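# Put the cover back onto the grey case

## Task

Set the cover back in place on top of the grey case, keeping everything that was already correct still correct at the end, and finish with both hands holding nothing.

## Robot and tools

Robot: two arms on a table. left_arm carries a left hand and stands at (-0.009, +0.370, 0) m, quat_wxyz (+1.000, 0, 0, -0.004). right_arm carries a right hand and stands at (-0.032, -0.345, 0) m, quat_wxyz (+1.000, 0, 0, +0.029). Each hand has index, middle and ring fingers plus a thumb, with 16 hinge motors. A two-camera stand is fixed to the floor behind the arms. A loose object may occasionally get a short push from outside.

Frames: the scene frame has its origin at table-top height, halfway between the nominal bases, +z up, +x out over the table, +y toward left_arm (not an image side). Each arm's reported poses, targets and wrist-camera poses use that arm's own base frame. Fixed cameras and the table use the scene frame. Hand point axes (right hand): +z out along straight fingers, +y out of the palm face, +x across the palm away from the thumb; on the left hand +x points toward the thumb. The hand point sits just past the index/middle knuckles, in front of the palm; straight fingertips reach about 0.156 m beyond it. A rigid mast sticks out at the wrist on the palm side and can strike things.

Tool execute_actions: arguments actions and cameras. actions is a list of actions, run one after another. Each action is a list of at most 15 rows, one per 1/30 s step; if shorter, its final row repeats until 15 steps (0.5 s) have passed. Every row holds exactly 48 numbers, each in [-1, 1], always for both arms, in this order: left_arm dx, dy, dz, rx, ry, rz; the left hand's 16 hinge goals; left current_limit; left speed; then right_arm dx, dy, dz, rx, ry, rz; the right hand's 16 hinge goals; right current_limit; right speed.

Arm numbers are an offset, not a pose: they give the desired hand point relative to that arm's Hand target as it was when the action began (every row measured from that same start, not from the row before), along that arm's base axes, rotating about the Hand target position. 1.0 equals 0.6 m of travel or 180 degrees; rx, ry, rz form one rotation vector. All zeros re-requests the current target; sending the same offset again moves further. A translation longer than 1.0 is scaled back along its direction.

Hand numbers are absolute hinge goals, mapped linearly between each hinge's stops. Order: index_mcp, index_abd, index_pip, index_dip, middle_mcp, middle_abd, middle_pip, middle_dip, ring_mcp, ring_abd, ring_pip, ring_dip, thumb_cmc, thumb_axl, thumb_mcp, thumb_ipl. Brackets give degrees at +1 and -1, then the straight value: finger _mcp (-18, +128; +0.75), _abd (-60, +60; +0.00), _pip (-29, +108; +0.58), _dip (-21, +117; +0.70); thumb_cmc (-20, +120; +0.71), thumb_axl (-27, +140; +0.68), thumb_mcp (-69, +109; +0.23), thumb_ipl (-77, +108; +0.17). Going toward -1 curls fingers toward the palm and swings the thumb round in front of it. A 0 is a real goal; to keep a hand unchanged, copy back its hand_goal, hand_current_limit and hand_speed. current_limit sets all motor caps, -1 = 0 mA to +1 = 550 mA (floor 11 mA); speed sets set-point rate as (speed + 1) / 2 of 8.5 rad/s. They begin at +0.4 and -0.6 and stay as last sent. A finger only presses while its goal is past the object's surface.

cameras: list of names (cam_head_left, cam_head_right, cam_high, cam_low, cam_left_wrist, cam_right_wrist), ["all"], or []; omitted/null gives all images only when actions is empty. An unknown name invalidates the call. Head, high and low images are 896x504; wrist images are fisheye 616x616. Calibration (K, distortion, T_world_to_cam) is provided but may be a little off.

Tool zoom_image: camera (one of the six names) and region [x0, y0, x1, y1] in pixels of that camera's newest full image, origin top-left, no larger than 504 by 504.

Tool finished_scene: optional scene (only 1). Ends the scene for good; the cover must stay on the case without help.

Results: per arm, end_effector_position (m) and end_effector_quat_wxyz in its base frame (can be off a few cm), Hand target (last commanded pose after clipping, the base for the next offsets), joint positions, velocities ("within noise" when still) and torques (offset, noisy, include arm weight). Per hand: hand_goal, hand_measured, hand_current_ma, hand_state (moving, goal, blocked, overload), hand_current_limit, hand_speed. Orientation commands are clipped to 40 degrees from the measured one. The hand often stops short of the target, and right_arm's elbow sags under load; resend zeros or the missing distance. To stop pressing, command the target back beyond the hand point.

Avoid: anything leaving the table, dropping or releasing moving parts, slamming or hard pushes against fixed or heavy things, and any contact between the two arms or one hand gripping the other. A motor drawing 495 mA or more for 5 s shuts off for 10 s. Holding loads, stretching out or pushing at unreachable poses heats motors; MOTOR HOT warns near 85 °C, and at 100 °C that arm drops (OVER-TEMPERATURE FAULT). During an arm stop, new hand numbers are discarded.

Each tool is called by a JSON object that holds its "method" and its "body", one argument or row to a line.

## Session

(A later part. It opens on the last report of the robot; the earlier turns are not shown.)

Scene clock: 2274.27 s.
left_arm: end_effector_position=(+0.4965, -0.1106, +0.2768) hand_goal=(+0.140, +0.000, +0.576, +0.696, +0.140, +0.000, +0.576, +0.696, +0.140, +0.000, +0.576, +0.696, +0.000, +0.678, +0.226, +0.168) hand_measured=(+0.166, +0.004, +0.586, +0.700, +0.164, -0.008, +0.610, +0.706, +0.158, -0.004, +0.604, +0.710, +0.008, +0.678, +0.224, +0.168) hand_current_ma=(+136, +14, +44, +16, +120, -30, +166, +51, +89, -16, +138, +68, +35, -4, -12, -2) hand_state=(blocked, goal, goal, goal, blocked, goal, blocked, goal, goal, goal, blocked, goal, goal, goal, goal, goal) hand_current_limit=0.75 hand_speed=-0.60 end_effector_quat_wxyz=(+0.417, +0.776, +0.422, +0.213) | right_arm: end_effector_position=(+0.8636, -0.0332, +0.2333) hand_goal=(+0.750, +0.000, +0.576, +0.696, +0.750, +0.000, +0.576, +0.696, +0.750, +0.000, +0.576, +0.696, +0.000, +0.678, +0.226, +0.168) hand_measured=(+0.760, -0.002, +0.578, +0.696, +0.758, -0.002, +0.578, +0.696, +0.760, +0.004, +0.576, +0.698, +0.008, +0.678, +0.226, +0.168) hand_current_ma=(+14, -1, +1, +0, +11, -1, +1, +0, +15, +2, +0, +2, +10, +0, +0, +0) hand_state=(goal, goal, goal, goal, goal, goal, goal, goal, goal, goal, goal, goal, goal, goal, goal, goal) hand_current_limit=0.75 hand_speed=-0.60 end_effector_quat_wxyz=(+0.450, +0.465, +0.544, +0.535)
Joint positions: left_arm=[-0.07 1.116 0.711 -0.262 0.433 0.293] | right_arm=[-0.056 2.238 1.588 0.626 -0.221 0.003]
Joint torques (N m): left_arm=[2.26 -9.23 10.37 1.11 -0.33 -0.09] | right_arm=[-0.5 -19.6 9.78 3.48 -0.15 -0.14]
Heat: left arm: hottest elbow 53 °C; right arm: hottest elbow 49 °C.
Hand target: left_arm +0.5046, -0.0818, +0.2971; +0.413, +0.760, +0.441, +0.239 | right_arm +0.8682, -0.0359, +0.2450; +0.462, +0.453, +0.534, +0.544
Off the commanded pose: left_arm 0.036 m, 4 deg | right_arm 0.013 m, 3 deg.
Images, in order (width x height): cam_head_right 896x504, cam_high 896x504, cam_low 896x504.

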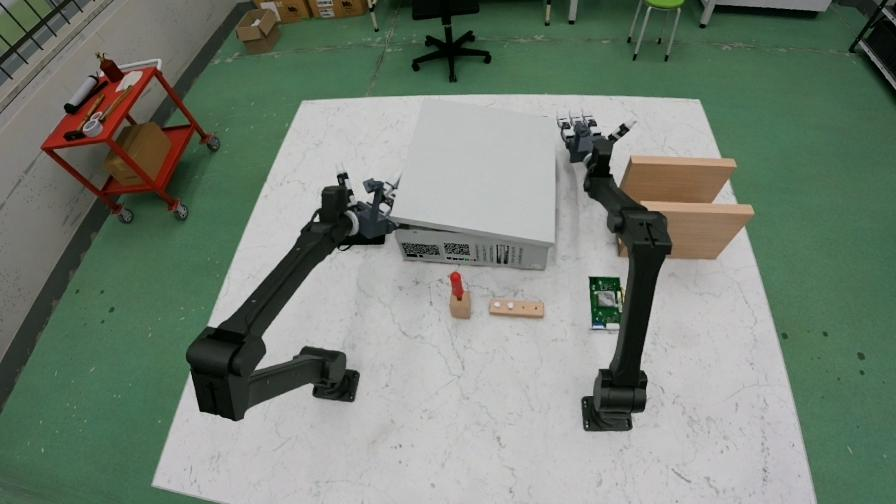

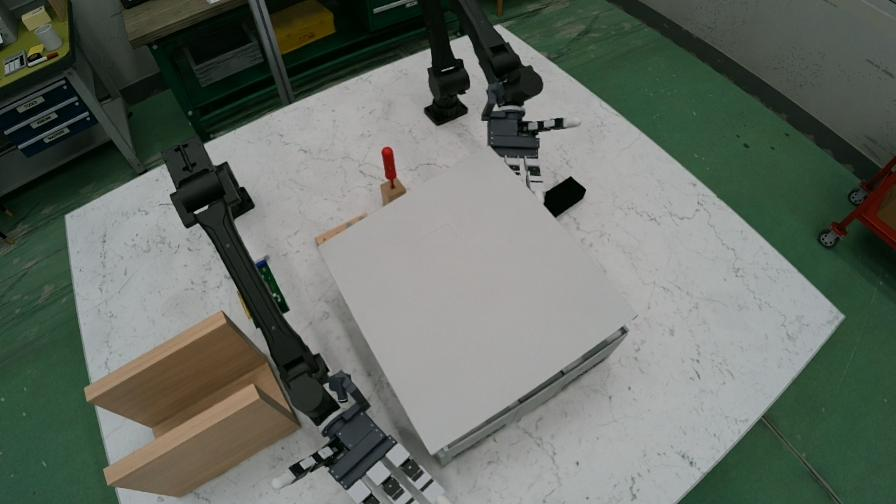

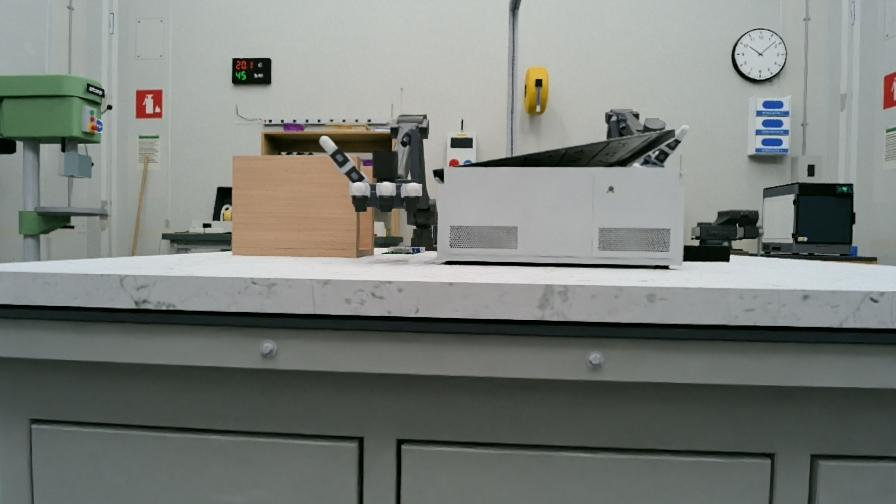

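{"method": "execute_actions", "body": {
  "actions": [
    [[0.0,0.0,-0.02,0,0,0,0.14,0,0.576,0.696,0.14,0,0.576,0.696,0.14,0,0.576,0.696,0,0.678,0.226,0.168,0.75,-0.6,0,0.02,0.045,0,0,0,0.75,0,0.576,0.696,0.75,0,0.576,0.696,0.75,0,0.576,0.696,0,0.678,0.226,0.168,0.75,-0.6]],
    [[0.0,0.0,0.0,0,0,0,0.14,0,0.576,0.696,0.14,0,0.576,0.696,0.14,0,0.576,0.696,0,0.678,0.226,0.168,0.75,-0.6,0,0.05,0.0,0,0,0,0.75,0,0.576,0.696,0.75,0,0.576,0.696,0.75,0,0.576,0.696,0,0.678,0.226,0.168,0.75,-0.6]],
    [[0.0,0.0,0.0,0,0,0,0.14,0,0.576,0.696,0.14,0,0.576,0.696,0.14,0,0.576,0.696,0,0.678,0.226,0.168,0.75,-0.6,0,0.045,0.0,0,0,0,0.75,0,0.576,0.696,0.75,0,0.576,0.696,0.75,0,0.576,0.696,0,0.678,0.226,0.168,0.75,-0.6]]
  ],
  "cameras": ["cam_head_right","cam_low","cam_high"]
}}

{"method": "zoom_image", "body": {
  "camera": "cam_head_right",
  "region": [370, 80, 620, 290]
}}

{"method": "zoom_image", "body": {
  "camera": "cam_high",
  "region": [280, 130, 680, 504]
}}

{"method": "zoom_image", "body": {
  "camera": "cam_low",
  "region": [380, 110, 560, 220]
}}

Scene clock: 2295.50 s.
left_arm: end_effector_position=(+0.4966, -0.1108, +0.2774) hand_goal=(+0.140, +0.000, +0.576, +0.696, +0.140, +0.000, +0.576, +0.696, +0.140, +0.000, +0.576, +0.696, +0.000, +0.678, +0.226, +0.168) hand_measured=(+0.166, +0.004, +0.586, +0.700, +0.164, -0.008, +0.610, +0.706, +0.158, -0.004, +0.604, +0.710, +0.008, +0.678, +0.224, +0.168) hand_current_ma=(+136, +14, +44, +16, +120, -30, +166, +51, +89, -16, +138, +68, +35, -4, -12, -2) hand_state=(blocked, goal, goal, goal, blocked, goal, blocked, goal, goal, goal, blocked, goal, goal, goal, goal, goal) hand_current_limit=0.75 hand_speed=-0.60 end_effector_quat_wxyz=(+0.418, +0.776, +0.421, +0.213) | right_arm: end_effector_position=(+0.8652, +0.0049, +0.2319) hand_goal=(+0.750, +0.000, +0.576, +0.696, +0.750, +0.000, +0.576, +0.696, +0.750, +0.000, +0.576, +0.696, +0.000, +0.678, +0.226, +0.168) hand_measured=(+0.760, -0.002, +0.578, +0.696, +0.758, -0.002, +0.578, +0.696, +0.760, +0.004, +0.576, +0.698, +0.008, +0.678, +0.226, +0.168) hand_current_ma=(+14, -1, +1, +0, +11, -1, +1, +0, +15, +4, +0, +2, +10, +0, +0, +0) hand_state=(goal, goal, goal, goal, goal, goal, goal, goal, goal, goal, goal, goal, goal, goal, goal, goal) hand_current_limit=0.75 hand_speed=-0.60 end_effector_quat_wxyz=(+0.458, +0.476, +0.538, +0.524)
Joint positions: left_arm=[-0.07 1.116 0.711 -0.26 0.434 0.293] | right_arm=[0.009 2.238 1.588 0.62 -0.12 0.003]
Joint torques (N m): left_arm=[2.26 -7.88 8.81 2.74 -0.35 -0.09] | right_arm=[2.55 -23.47 9.62 2.06 -0.24 -0.14]
Heat: left arm: hottest elbow 57 °C; right arm: hottest elbow 48 °C.
Hand target: left_arm +0.5046, -0.0820, +0.2851; +0.413, +0.760, +0.441, +0.239 | right_arm +0.8682, +0.0329, +0.2721; +0.462, +0.453, +0.534, +0.544
Off the commanded pose: left_arm 0.031 m, 4 deg | right_arm 0.049 m, 4 deg.
Images, in order (width x height): cam_head_right 896x504, cam_high 896x504, cam_low 896x504.

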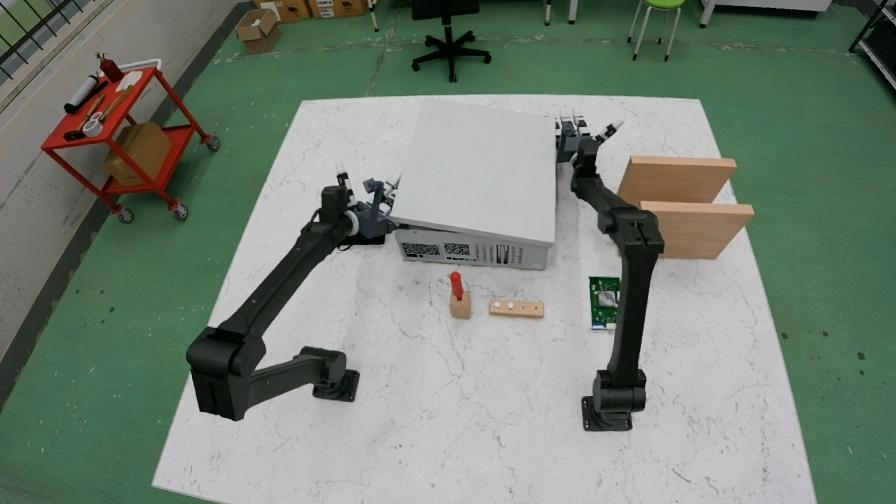

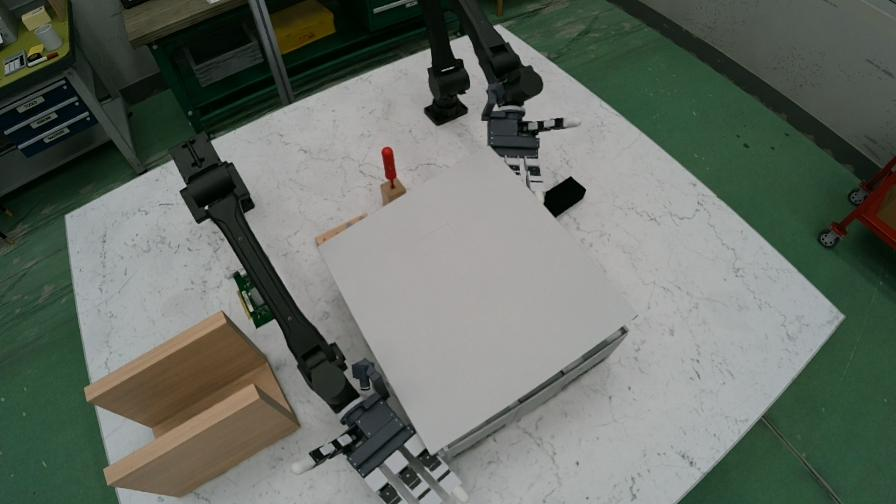

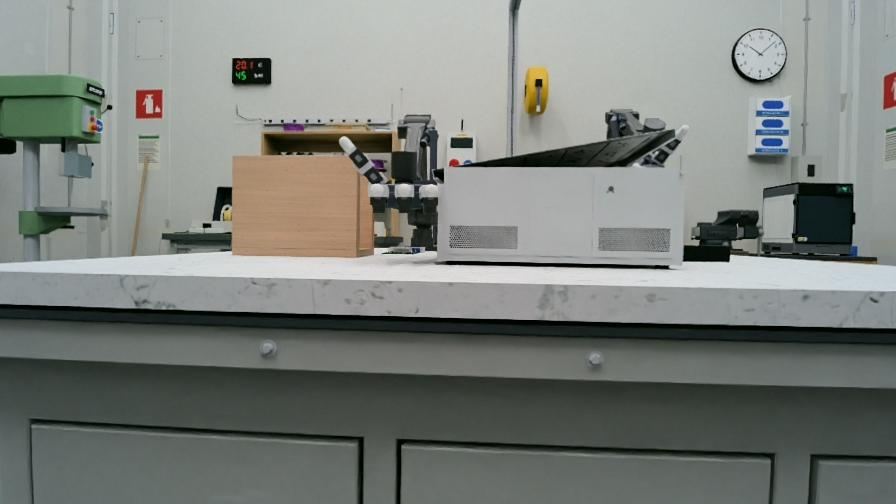

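Scaled by 2.016.

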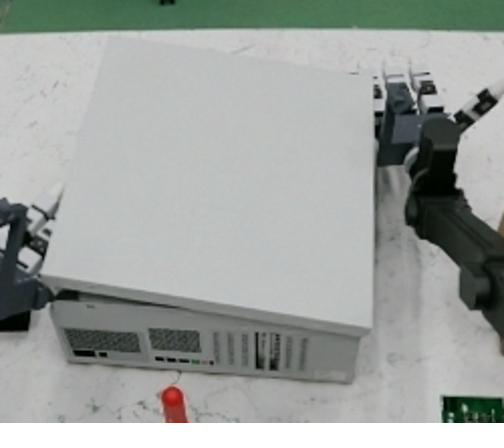

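Scaled by 1.260.

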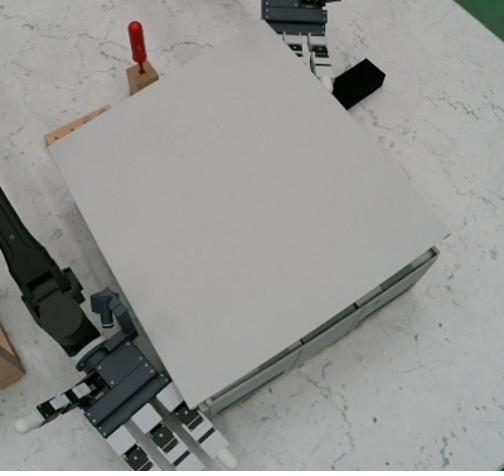

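Scaled by 2.800.

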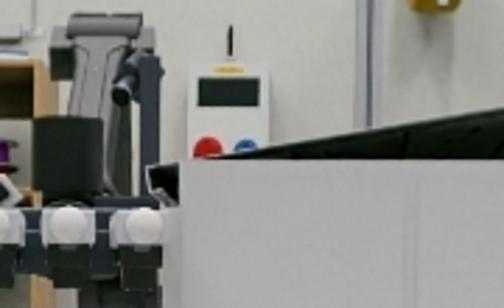

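{"method": "execute_actions", "body": {
  "actions": [
    [[0.0,0.0,0.0,0,0,0,0.14,0,0.576,0.696,0.14,0,0.576,0.696,0.14,0,0.576,0.696,0,0.678,0.226,0.168,0.75,-0.6,0,-0.105,0.0,0,0,0,0.75,0,0.576,0.696,0.75,0,0.576,0.696,0.75,0,0.576,0.696,0,0.678,0.226,0.168,0.75,-0.6]],
    [[0.0,0.0,0.0,0,0,0,0.14,0,0.576,0.696,0.14,0,0.576,0.696,0.14,0,0.576,0.696,0,0.678,0.226,0.168,0.75,-0.6,0,-0.01,0.05,0,0,0,0.75,0,0.576,0.696,0.75,0,0.576,0.696,0.75,0,0.576,0.696,0,0.678,0.226,0.168,0.75,-0.6]]
  ],
  "cameras": ["cam_low","cam_high"]
}}

{"method": "zoom_image", "body": {
  "camera": "cam_low",
  "region": [380, 110, 560, 220]
}}

Scene clock: 2304.40 s.
left_arm: end_effector_position=(+0.4966, -0.1108, +0.2774) hand_goal=(+0.140, +0.000, +0.576, +0.696, +0.140, +0.000, +0.576, +0.696, +0.140, +0.000, +0.576, +0.696, +0.000, +0.678, +0.226, +0.168) hand_measured=(+0.166, +0.004, +0.586, +0.700, +0.164, -0.008, +0.610, +0.706, +0.158, -0.004, +0.604, +0.710, +0.008, +0.678, +0.224, +0.168) hand_current_ma=(+136, +14, +44, +16, +120, -30, +166, +51, +89, -16, +138, +68, +35, -4, -12, -2) hand_state=(blocked, goal, goal, goal, blocked, goal, blocked, goal, goal, goal, blocked, goal, goal, goal, goal, goal) hand_current_limit=0.75 hand_speed=-0.60 end_effector_quat_wxyz=(+0.418, +0.776, +0.421, +0.213) | right_arm: end_effector_position=(+0.8628, -0.0246, +0.2603) hand_goal=(+0.750, +0.000, +0.576, +0.696, +0.750, +0.000, +0.576, +0.696, +0.750, +0.000, +0.576, +0.696, +0.000, +0.678, +0.226, +0.168) hand_measured=(+0.760, -0.002, +0.578, +0.696, +0.758, -0.002, +0.578, +0.696, +0.760, +0.004, +0.576, +0.698, +0.008, +0.678, +0.226, +0.168) hand_current_ma=(+14, -1, +1, +0, +11, -1, +1, +0, +15, +3, +0, +2, +10, +0, +0, +0) hand_state=(goal, goal, goal, goal, goal, goal, goal, goal, goal, goal, goal, goal, goal, goal, goal, goal) hand_current_limit=0.75 hand_speed=-0.60 end_effector_quat_wxyz=(+0.444, +0.465, +0.549, +0.534)
Joint positions: left_arm=[-0.07 1.116 0.711 -0.26 0.434 0.293] | right_arm=[-0.046 2.187 1.588 0.563 -0.22 0.003]
Joint torques (N m): left_arm=[2.32 -7.88 8.79 2.76 -0.35 -0.09] | right_arm=[-0.44 -22.83 10.69 1.98 -0.17 -0.13]
Heat: left arm: hottest elbow 57 °C; right arm: hottest elbow 48 °C.
Hand target: left_arm +0.5046, -0.0820, +0.2851; +0.413, +0.760, +0.441, +0.239 | right_arm +0.8682, -0.0362, +0.3018; +0.462, +0.453, +0.534, +0.544
Off the commanded pose: left_arm 0.031 m, 4 deg | right_arm 0.044 m, 3 deg.
Images, in order (width x height): cam_high 896x504, cam_low 896x504.

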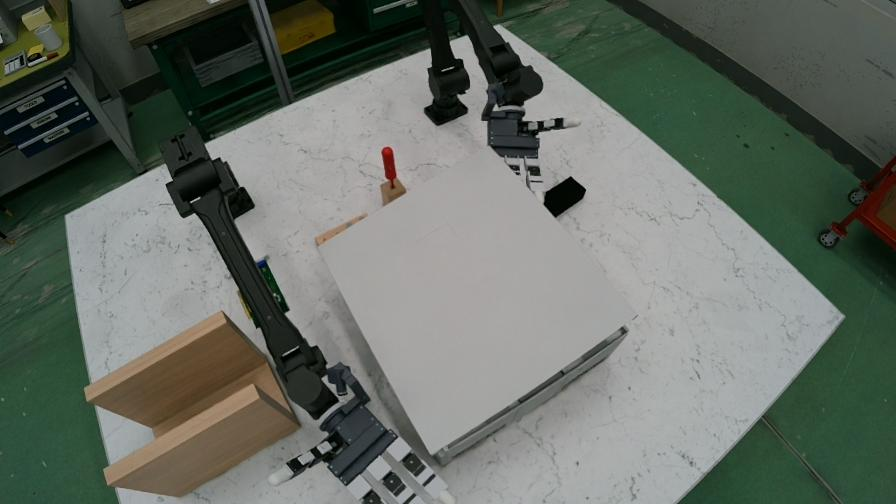

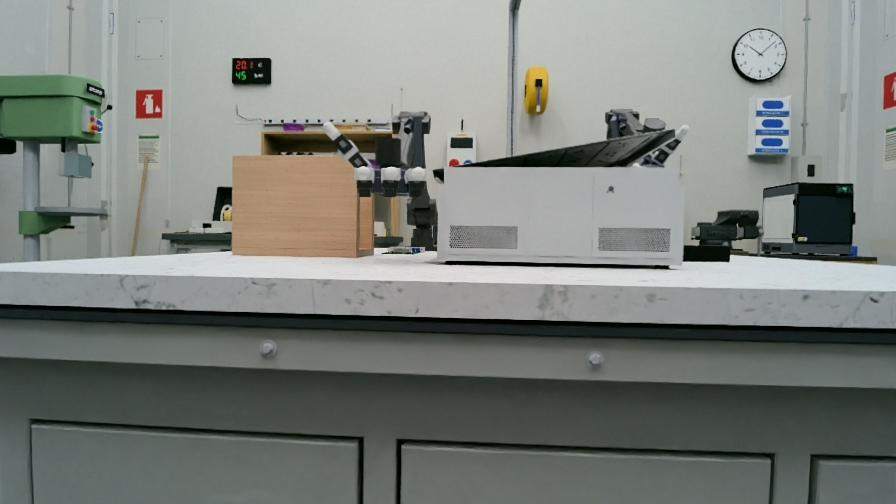

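Scaled by 2.800.

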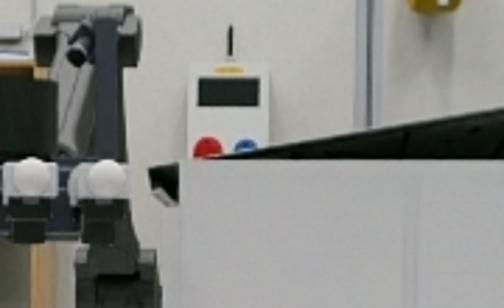

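{"method": "execute_actions", "body": {
  "actions": [
    [[0.0,0.0,0.0,0,0,0,0.14,0,0.576,0.696,0.14,0,0.576,0.696,0.14,0,0.576,0.696,0,0.678,0.226,0.168,0.75,-0.6,0,0.06,0.005,0,0,0,0.75,0,0.576,0.696,0.75,0,0.576,0.696,0.75,0,0.576,0.696,0,0.678,0.226,0.168,0.75,-0.6]],
    [[0.0,0.0,0.0,0,0,0,0.14,0,0.576,0.696,0.14,0,0.576,0.696,0.14,0,0.576,0.696,0,0.678,0.226,0.168,0.75,-0.6,0.01,0.05,0.005,0,0,0,0.75,0,0.576,0.696,0.75,0,0.576,0.696,0.75,0,0.576,0.696,0,0.678,0.226,0.168,0.75,-0.6]]
  ],
  "cameras": ["cam_head_right","cam_low","cam_high"]
}}

{"method": "zoom_image", "body": {
  "camera": "cam_low",
  "region": [380, 110, 560, 220]
}}

{"method": "zoom_image", "body": {
  "camera": "cam_high",
  "region": [280, 130, 680, 504]
}}

Scene clock: 2312.07 s.
left_arm: end_effector_position=(+0.4966, -0.1105, +0.2775) hand_goal=(+0.140, +0.000, +0.576, +0.696, +0.140, +0.000, +0.576, +0.696, +0.140, +0.000, +0.576, +0.696, +0.000, +0.678, +0.226, +0.168) hand_measured=(+0.166, +0.004, +0.586, +0.700, +0.164, -0.004, +0.608, +0.706, +0.158, -0.002, +0.604, +0.710, +0.008, +0.678, +0.224, +0.168) hand_current_ma=(+136, +14, +44, +16, +120, -16, +161, +51, +89, -8, +138, +68, +35, -4, -12, -2) hand_state=(blocked, goal, goal, goal, blocked, goal, blocked, goal, goal, goal, blocked, goal, goal, goal, goal, goal) hand_current_limit=0.75 hand_speed=-0.60 end_effector_quat_wxyz=(+0.419, +0.776, +0.421, +0.213) | right_arm: end_effector_position=(+0.8646, -0.0007, +0.2572) hand_goal=(+0.750, +0.000, +0.576, +0.696, +0.750, +0.000, +0.576, +0.696, +0.750, +0.000, +0.576, +0.696, +0.000, +0.678, +0.226, +0.168) hand_measured=(+0.760, -0.002, +0.578, +0.696, +0.758, -0.002, +0.578, +0.696, +0.760, +0.004, +0.576, +0.698, +0.008, +0.678, +0.226, +0.168) hand_current_ma=(+14, -1, +1, +0, +11, -1, +1, +0, +15, +3, +0, +2, +10, +0, +0, +0) hand_state=(goal, goal, goal, goal, goal, goal, goal, goal, goal, goal, goal, goal, goal, goal, goal, goal) hand_current_limit=0.75 hand_speed=-0.60 end_effector_quat_wxyz=(+0.455, +0.482, +0.540, +0.519)
Joint positions: left_arm=[-0.068 1.116 0.711 -0.26 0.436 0.293] | right_arm=[0.002 2.187 1.588 0.551 -0.121 0.003]
Joint torques (N m): left_arm=[2.26 -7.94 8.8 2.74 -0.42 -0.08] | right_arm=[2.84 -23.24 11.81 1.87 -0.35 -0.13]
Heat: left arm: hottest elbow 57 °C; right arm: hottest elbow 49 °C.
Hand target: left_arm +0.5046, -0.0819, +0.2851; +0.413, +0.760, +0.441, +0.239 | right_arm +0.8742, +0.0299, +0.3079; +0.462, +0.453, +0.534, +0.544
Off the commanded pose: left_arm 0.031 m, 4 deg | right_arm 0.060 m, 5 deg.
Images, in order (width x height): cam_head_right 896x504, cam_high 896x504, cam_low 896x504.

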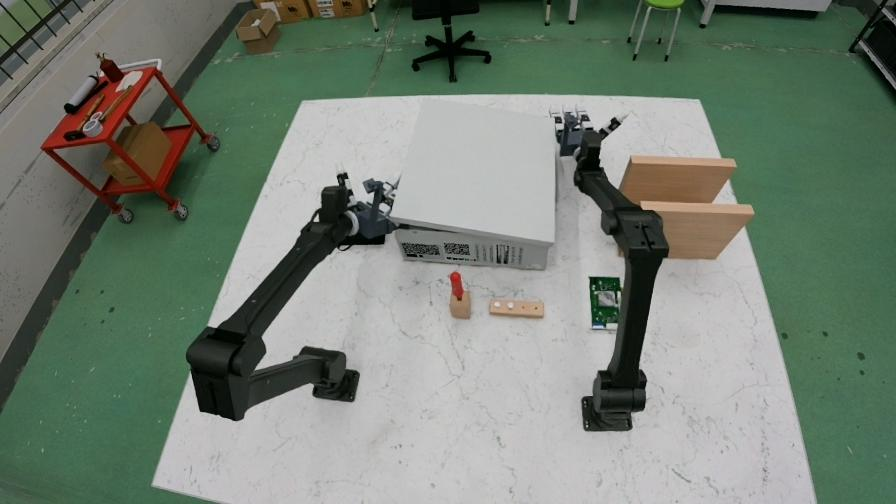

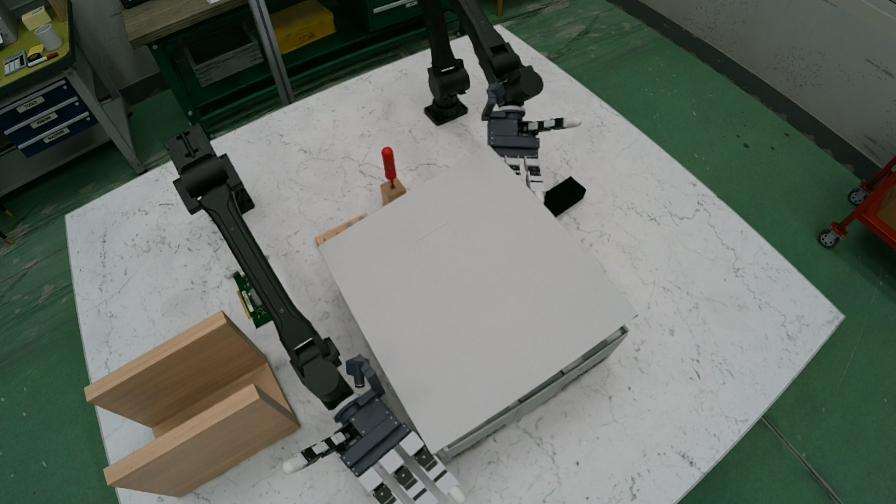

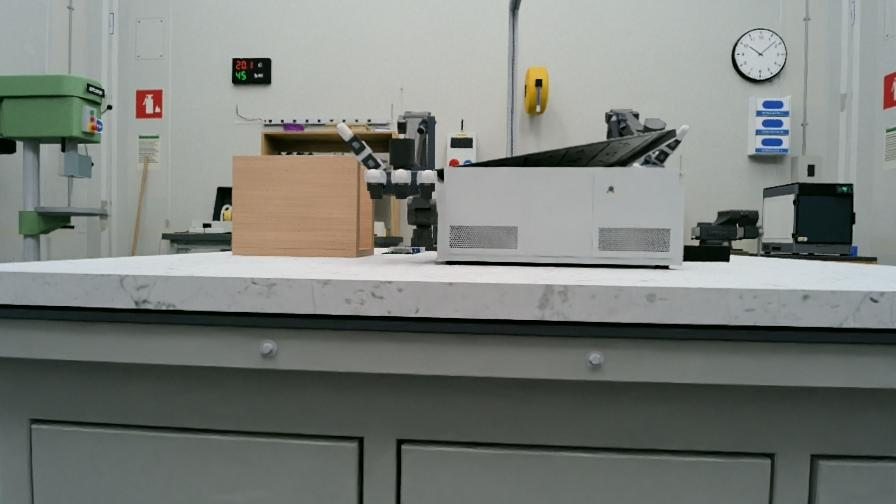

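Scaled by 2.800.

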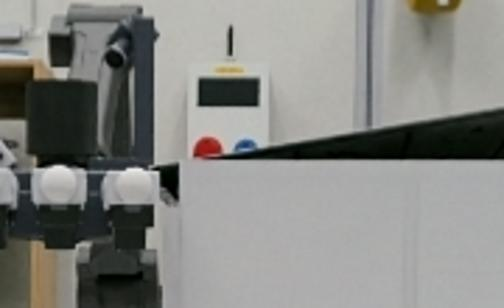

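Scaled by 1.260.

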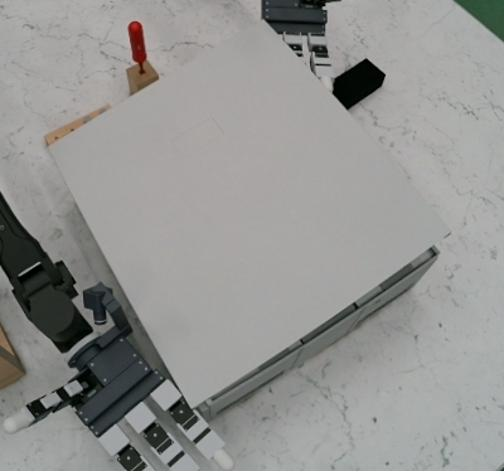

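{"method": "execute_actions", "body": {
  "actions": [
    [[0.0,0.0,0.0,0,0,0,0.14,0,0.576,0.696,0.14,0,0.576,0.696,0.14,0,0.576,0.696,0,0.678,0.226,0.168,0.75,-0.6,0.01,0.045,0.0,0,0,0,0.75,0,0.576,0.696,0.75,0,0.576,0.696,0.75,0,0.576,0.696,0,0.678,0.226,0.168,0.75,-0.6]],
    [[0.0,0.0,0.0,0,0,0,0.14,0,0.576,0.696,0.14,0,0.576,0.696,0.14,0,0.576,0.696,0,0.678,0.226,0.168,0.75,-0.6,0.0,0.03,0.0,0,0,0,0.75,0,0.576,0.696,0.75,0,0.576,0.696,0.75,0,0.576,0.696,0,0.678,0.226,0.168,0.75,-0.6]]
  ],
  "cameras": ["cam_head_right","cam_low","cam_high"]
}}

{"method": "zoom_image", "body": {
  "camera": "cam_low",
  "region": [380, 110, 560, 220]
}}

{"method": "zoom_image", "body": {
  "camera": "cam_high",
  "region": [280, 130, 680, 504]
}}

Scene clock: 2320.83 s.
left_arm: end_effector_position=(+0.4966, -0.1104, +0.2775) hand_goal=(+0.140, +0.000, +0.576, +0.696, +0.140, +0.000, +0.576, +0.696, +0.140, +0.000, +0.576, +0.696, +0.000, +0.678, +0.226, +0.168) hand_measured=(+0.166, +0.004, +0.586, +0.700, +0.162, -0.002, +0.606, +0.706, +0.158, +0.006, +0.606, +0.710, +0.008, +0.678, +0.224, +0.168) hand_current_ma=(+136, +14, +44, +16, +118, -5, +147, +51, +89, +22, +149, +68, +35, -4, -12, -2) hand_state=(blocked, goal, goal, goal, blocked, goal, blocked, goal, goal, goal, blocked, goal, goal, goal, goal, goal) hand_current_limit=0.75 hand_speed=-0.60 end_effector_quat_wxyz=(+0.419, +0.775, +0.422, +0.213) | right_arm: end_effector_position=(+0.8673, +0.0108, +0.2599) hand_goal=(+0.750, +0.000, +0.576, +0.696, +0.750, +0.000, +0.576, +0.696, +0.750, +0.000, +0.576, +0.696, +0.000, +0.678, +0.226, +0.168) hand_measured=(+0.760, -0.002, +0.578, +0.696, +0.758, -0.002, +0.578, +0.696, +0.764, +0.004, +0.576, +0.698, +0.008, +0.678, +0.226, +0.168) hand_current_ma=(+14, -1, +1, +0, +11, -1, +1, +0, +22, +3, +0, +2, +10, +0, +0, +0) hand_state=(goal, goal, goal, goal, goal, goal, goal, goal, goal, goal, goal, goal, goal, goal, goal, goal) hand_current_limit=0.75 hand_speed=-0.60 end_effector_quat_wxyz=(+0.465, +0.494, +0.532, +0.507)
Joint positions: left_arm=[-0.068 1.116 0.711 -0.26 0.436 0.291] | right_arm=[0.029 2.187 1.601 0.532 -0.051 0.003]
Joint torques (N m): left_arm=[2.26 -7.88 8.81 2.73 -0.43 -0.07] | right_arm=[4.66 -21.6 12.51 2.22 -0.66 -0.16]
Heat: left arm: hottest elbow 57 °C; right arm: hottest elbow 49 °C.
Hand target: left_arm +0.5046, -0.0820, +0.2851; +0.413, +0.760, +0.441, +0.239 | right_arm +0.8802, +0.0749, +0.3079; +0.462, +0.453, +0.534, +0.544
Off the commanded pose: left_arm 0.030 m, 4 deg | right_arm 0.081 m, 6 deg.
Images, in order (width x height): cam_head_right 896x504, cam_high 896x504, cam_low 896x504.

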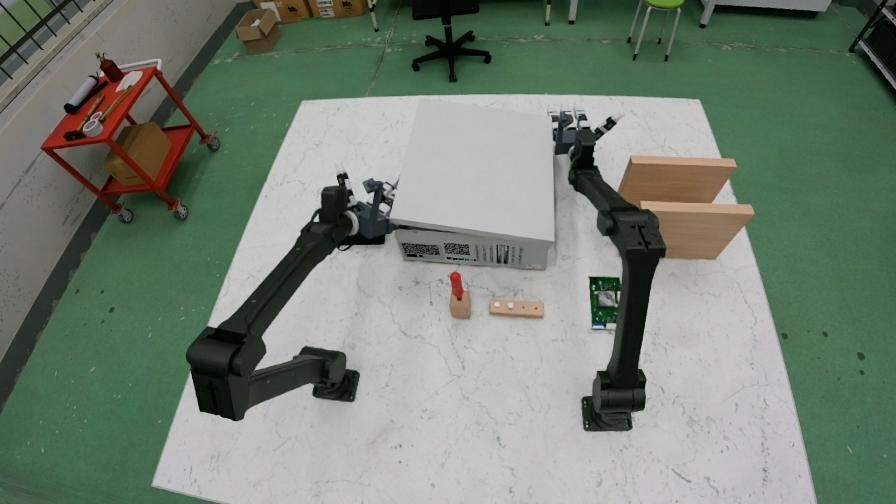

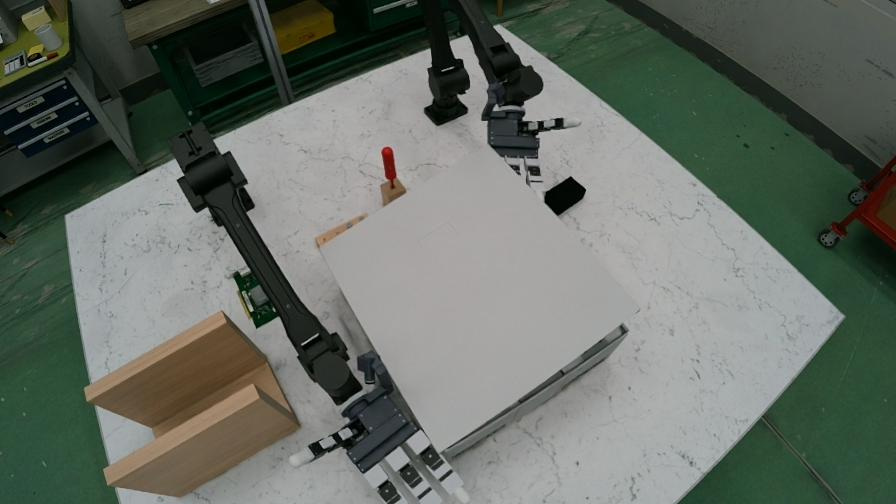

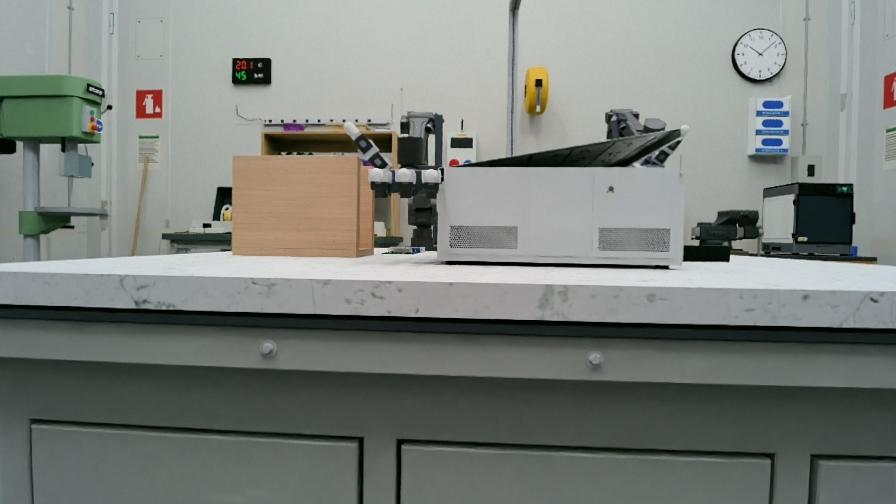

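Scaled by 2.800.

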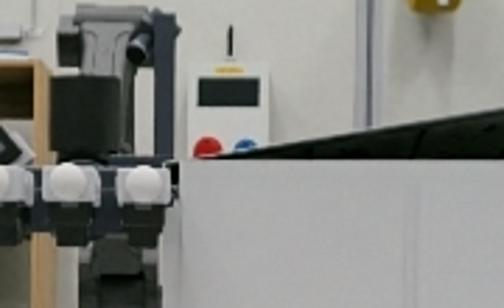

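Scaled by 1.260.

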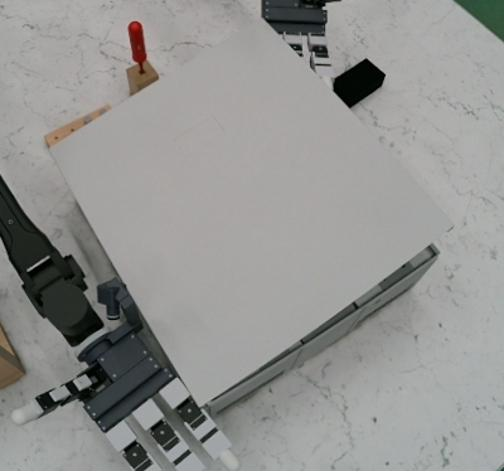

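{"method": "execute_actions", "body": {
  "actions": [
    [[0.0,0.0,0.0,0,0,0,0.14,0,0.576,0.696,0.14,0,0.576,0.696,0.14,0,0.576,0.696,0,0.678,0.226,0.168,0.75,-0.6,0.01,0.035,0.0,0,0,0,0.75,0,0.576,0.696,0.75,0,0.576,0.696,0.75,0,0.576,0.696,0,0.678,0.226,0.168,0.75,-0.6]]
  ],
  "cameras": ["cam_head_right","cam_low","cam_high"]
}}

{"method": "zoom_image", "body": {
  "camera": "cam_low",
  "region": [400, 120, 480, 200]
}}

{"method": "zoom_image", "body": {
  "camera": "cam_high",
  "region": [400, 400, 480, 480]
}}

{"method": "zoom_image", "body": {
  "camera": "cam_head_right",
  "region": [500, 210, 580, 290]
}}

{"method": "zoom_image", "body": {
  "camera": "cam_head_right",
  "region": [370, 195, 450, 275]
}}

{"method": "zoom_image", "body": {
  "camera": "cam_high",
  "region": [580, 270, 660, 350]
}}

Scene clock: 2333.47 s.
left_arm: end_effector_position=(+0.4966, -0.1104, +0.2775) hand_goal=(+0.140, +0.000, +0.576, +0.696, +0.140, +0.000, +0.576, +0.696, +0.140, +0.000, +0.576, +0.696, +0.000, +0.678, +0.226, +0.168) hand_measured=(+0.166, +0.004, +0.586, +0.700, +0.162, -0.002, +0.606, +0.706, +0.158, +0.006, +0.606, +0.710, +0.008, +0.678, +0.224, +0.168) hand_current_ma=(+136, +14, +44, +16, +118, -5, +147, +51, +89, +22, +149, +68, +35, -4, -12, -2) hand_state=(blocked, goal, goal, goal, blocked, goal, blocked, goal, goal, goal, blocked, goal, goal, goal, goal, goal) hand_current_limit=0.75 hand_speed=-0.60 end_effector_quat_wxyz=(+0.419, +0.775, +0.422, +0.213) | right_arm: end_effector_position=(+0.8676, +0.0116, +0.2599) hand_goal=(+0.750, +0.000, +0.576, +0.696, +0.750, +0.000, +0.576, +0.696, +0.750, +0.000, +0.576, +0.696, +0.000, +0.678, +0.226, +0.168) hand_measured=(+0.760, -0.002, +0.578, +0.696, +0.758, -0.002, +0.578, +0.696, +0.764, +0.004, +0.576, +0.698, +0.008, +0.678, +0.226, +0.168) hand_current_ma=(+14, -1, +1, +0, +11, -1, +1, +0, +22, +3, +0, +2, +10, +0, +0, +0) hand_state=(goal, goal, goal, goal, goal, goal, goal, goal, goal, goal, goal, goal, goal, goal, goal, goal) hand_current_limit=0.75 hand_speed=-0.60 end_effector_quat_wxyz=(+0.471, +0.501, +0.527, +0.499)
Joint positions: left_arm=[-0.068 1.116 0.711 -0.26 0.436 0.291] | right_arm=[0.037 2.187 1.603 0.526 -0.016 0.003]
Joint torques (N m): left_arm=[2.2 -7.88 8.81 2.73 -0.43 -0.06] | right_arm=[6.36 -21.3 13.39 2.19 -0.96 -0.13]
Heat: left arm: hottest elbow 57 °C; right arm: hottest elbow 49 °C.
Hand target: left_arm +0.5046, -0.0820, +0.2851; +0.413, +0.760, +0.441, +0.239 | right_arm +0.8862, +0.0960, +0.3078; +0.462, +0.453, +0.534, +0.544
Off the commanded pose: left_arm 0.030 m, 4 deg | right_arm 0.099 m, 8 deg.
Images, in order (width x height): cam_head_right 896x504, cam_high 896x504, cam_low 896x504.

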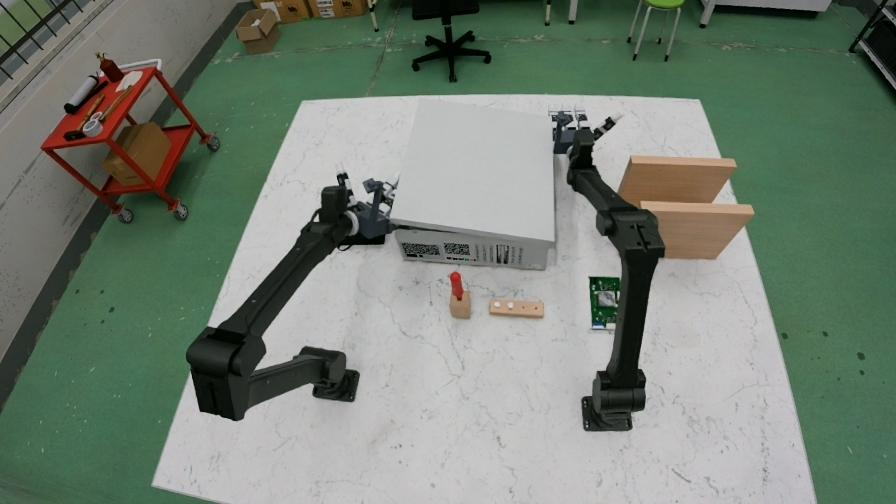

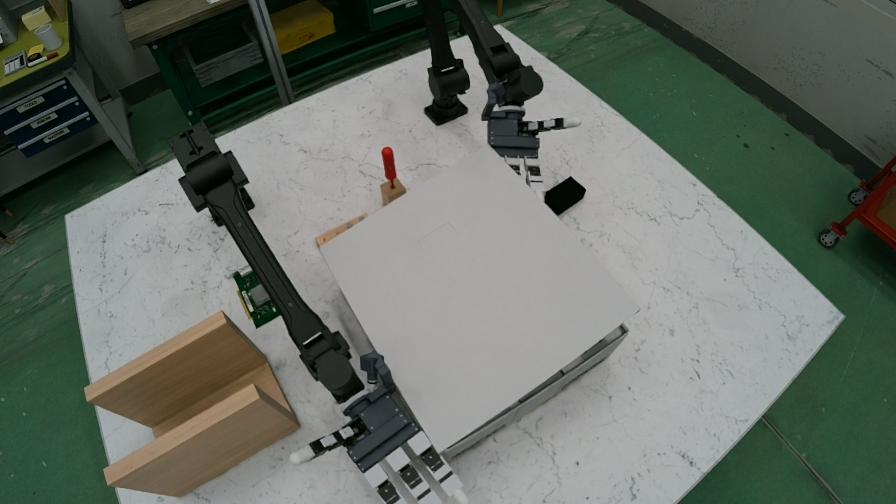

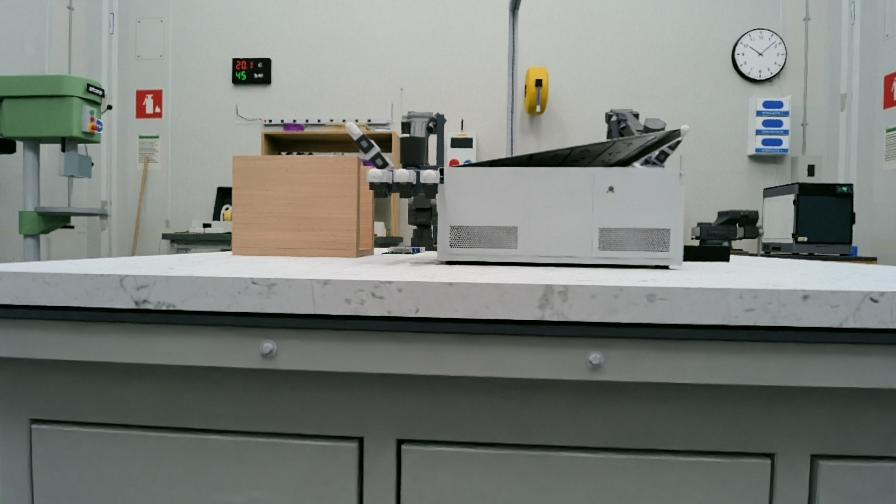

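Scaled by 6.300.

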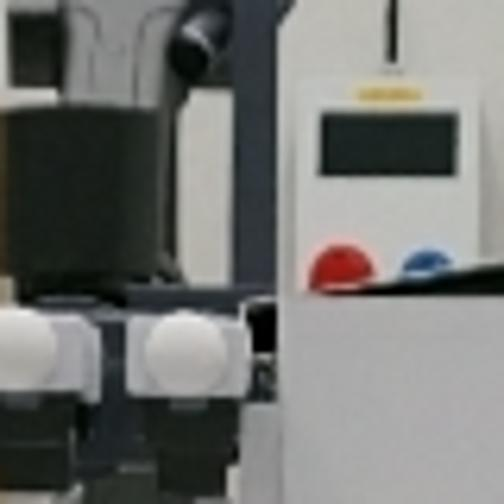

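Scaled by 6.300.

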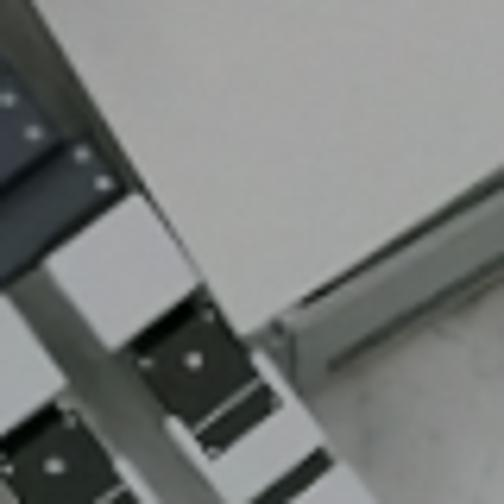

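Scaled by 6.300.

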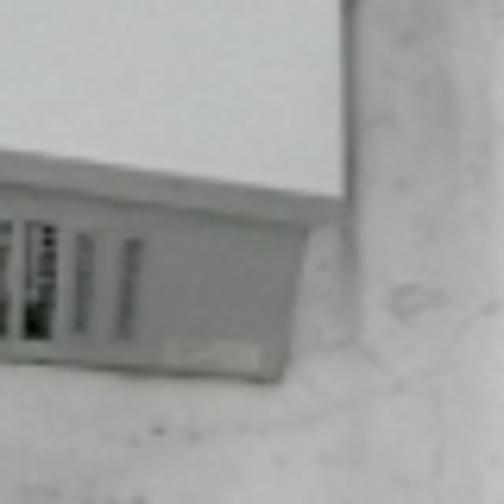

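Scaled by 6.300.

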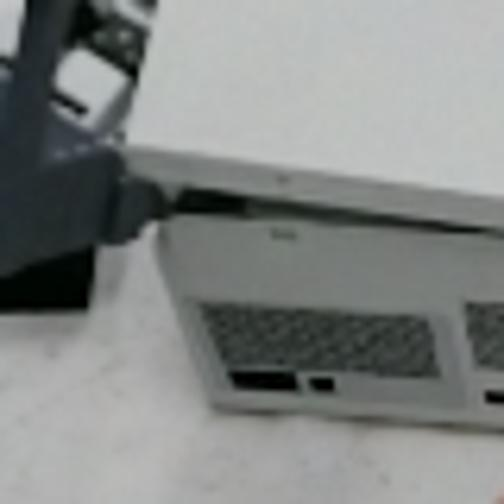

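Scaled by 6.300.

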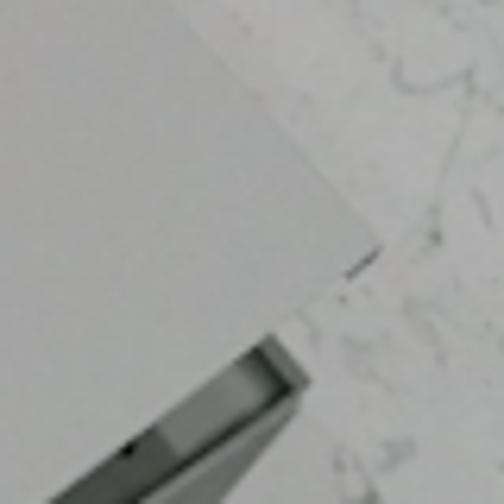

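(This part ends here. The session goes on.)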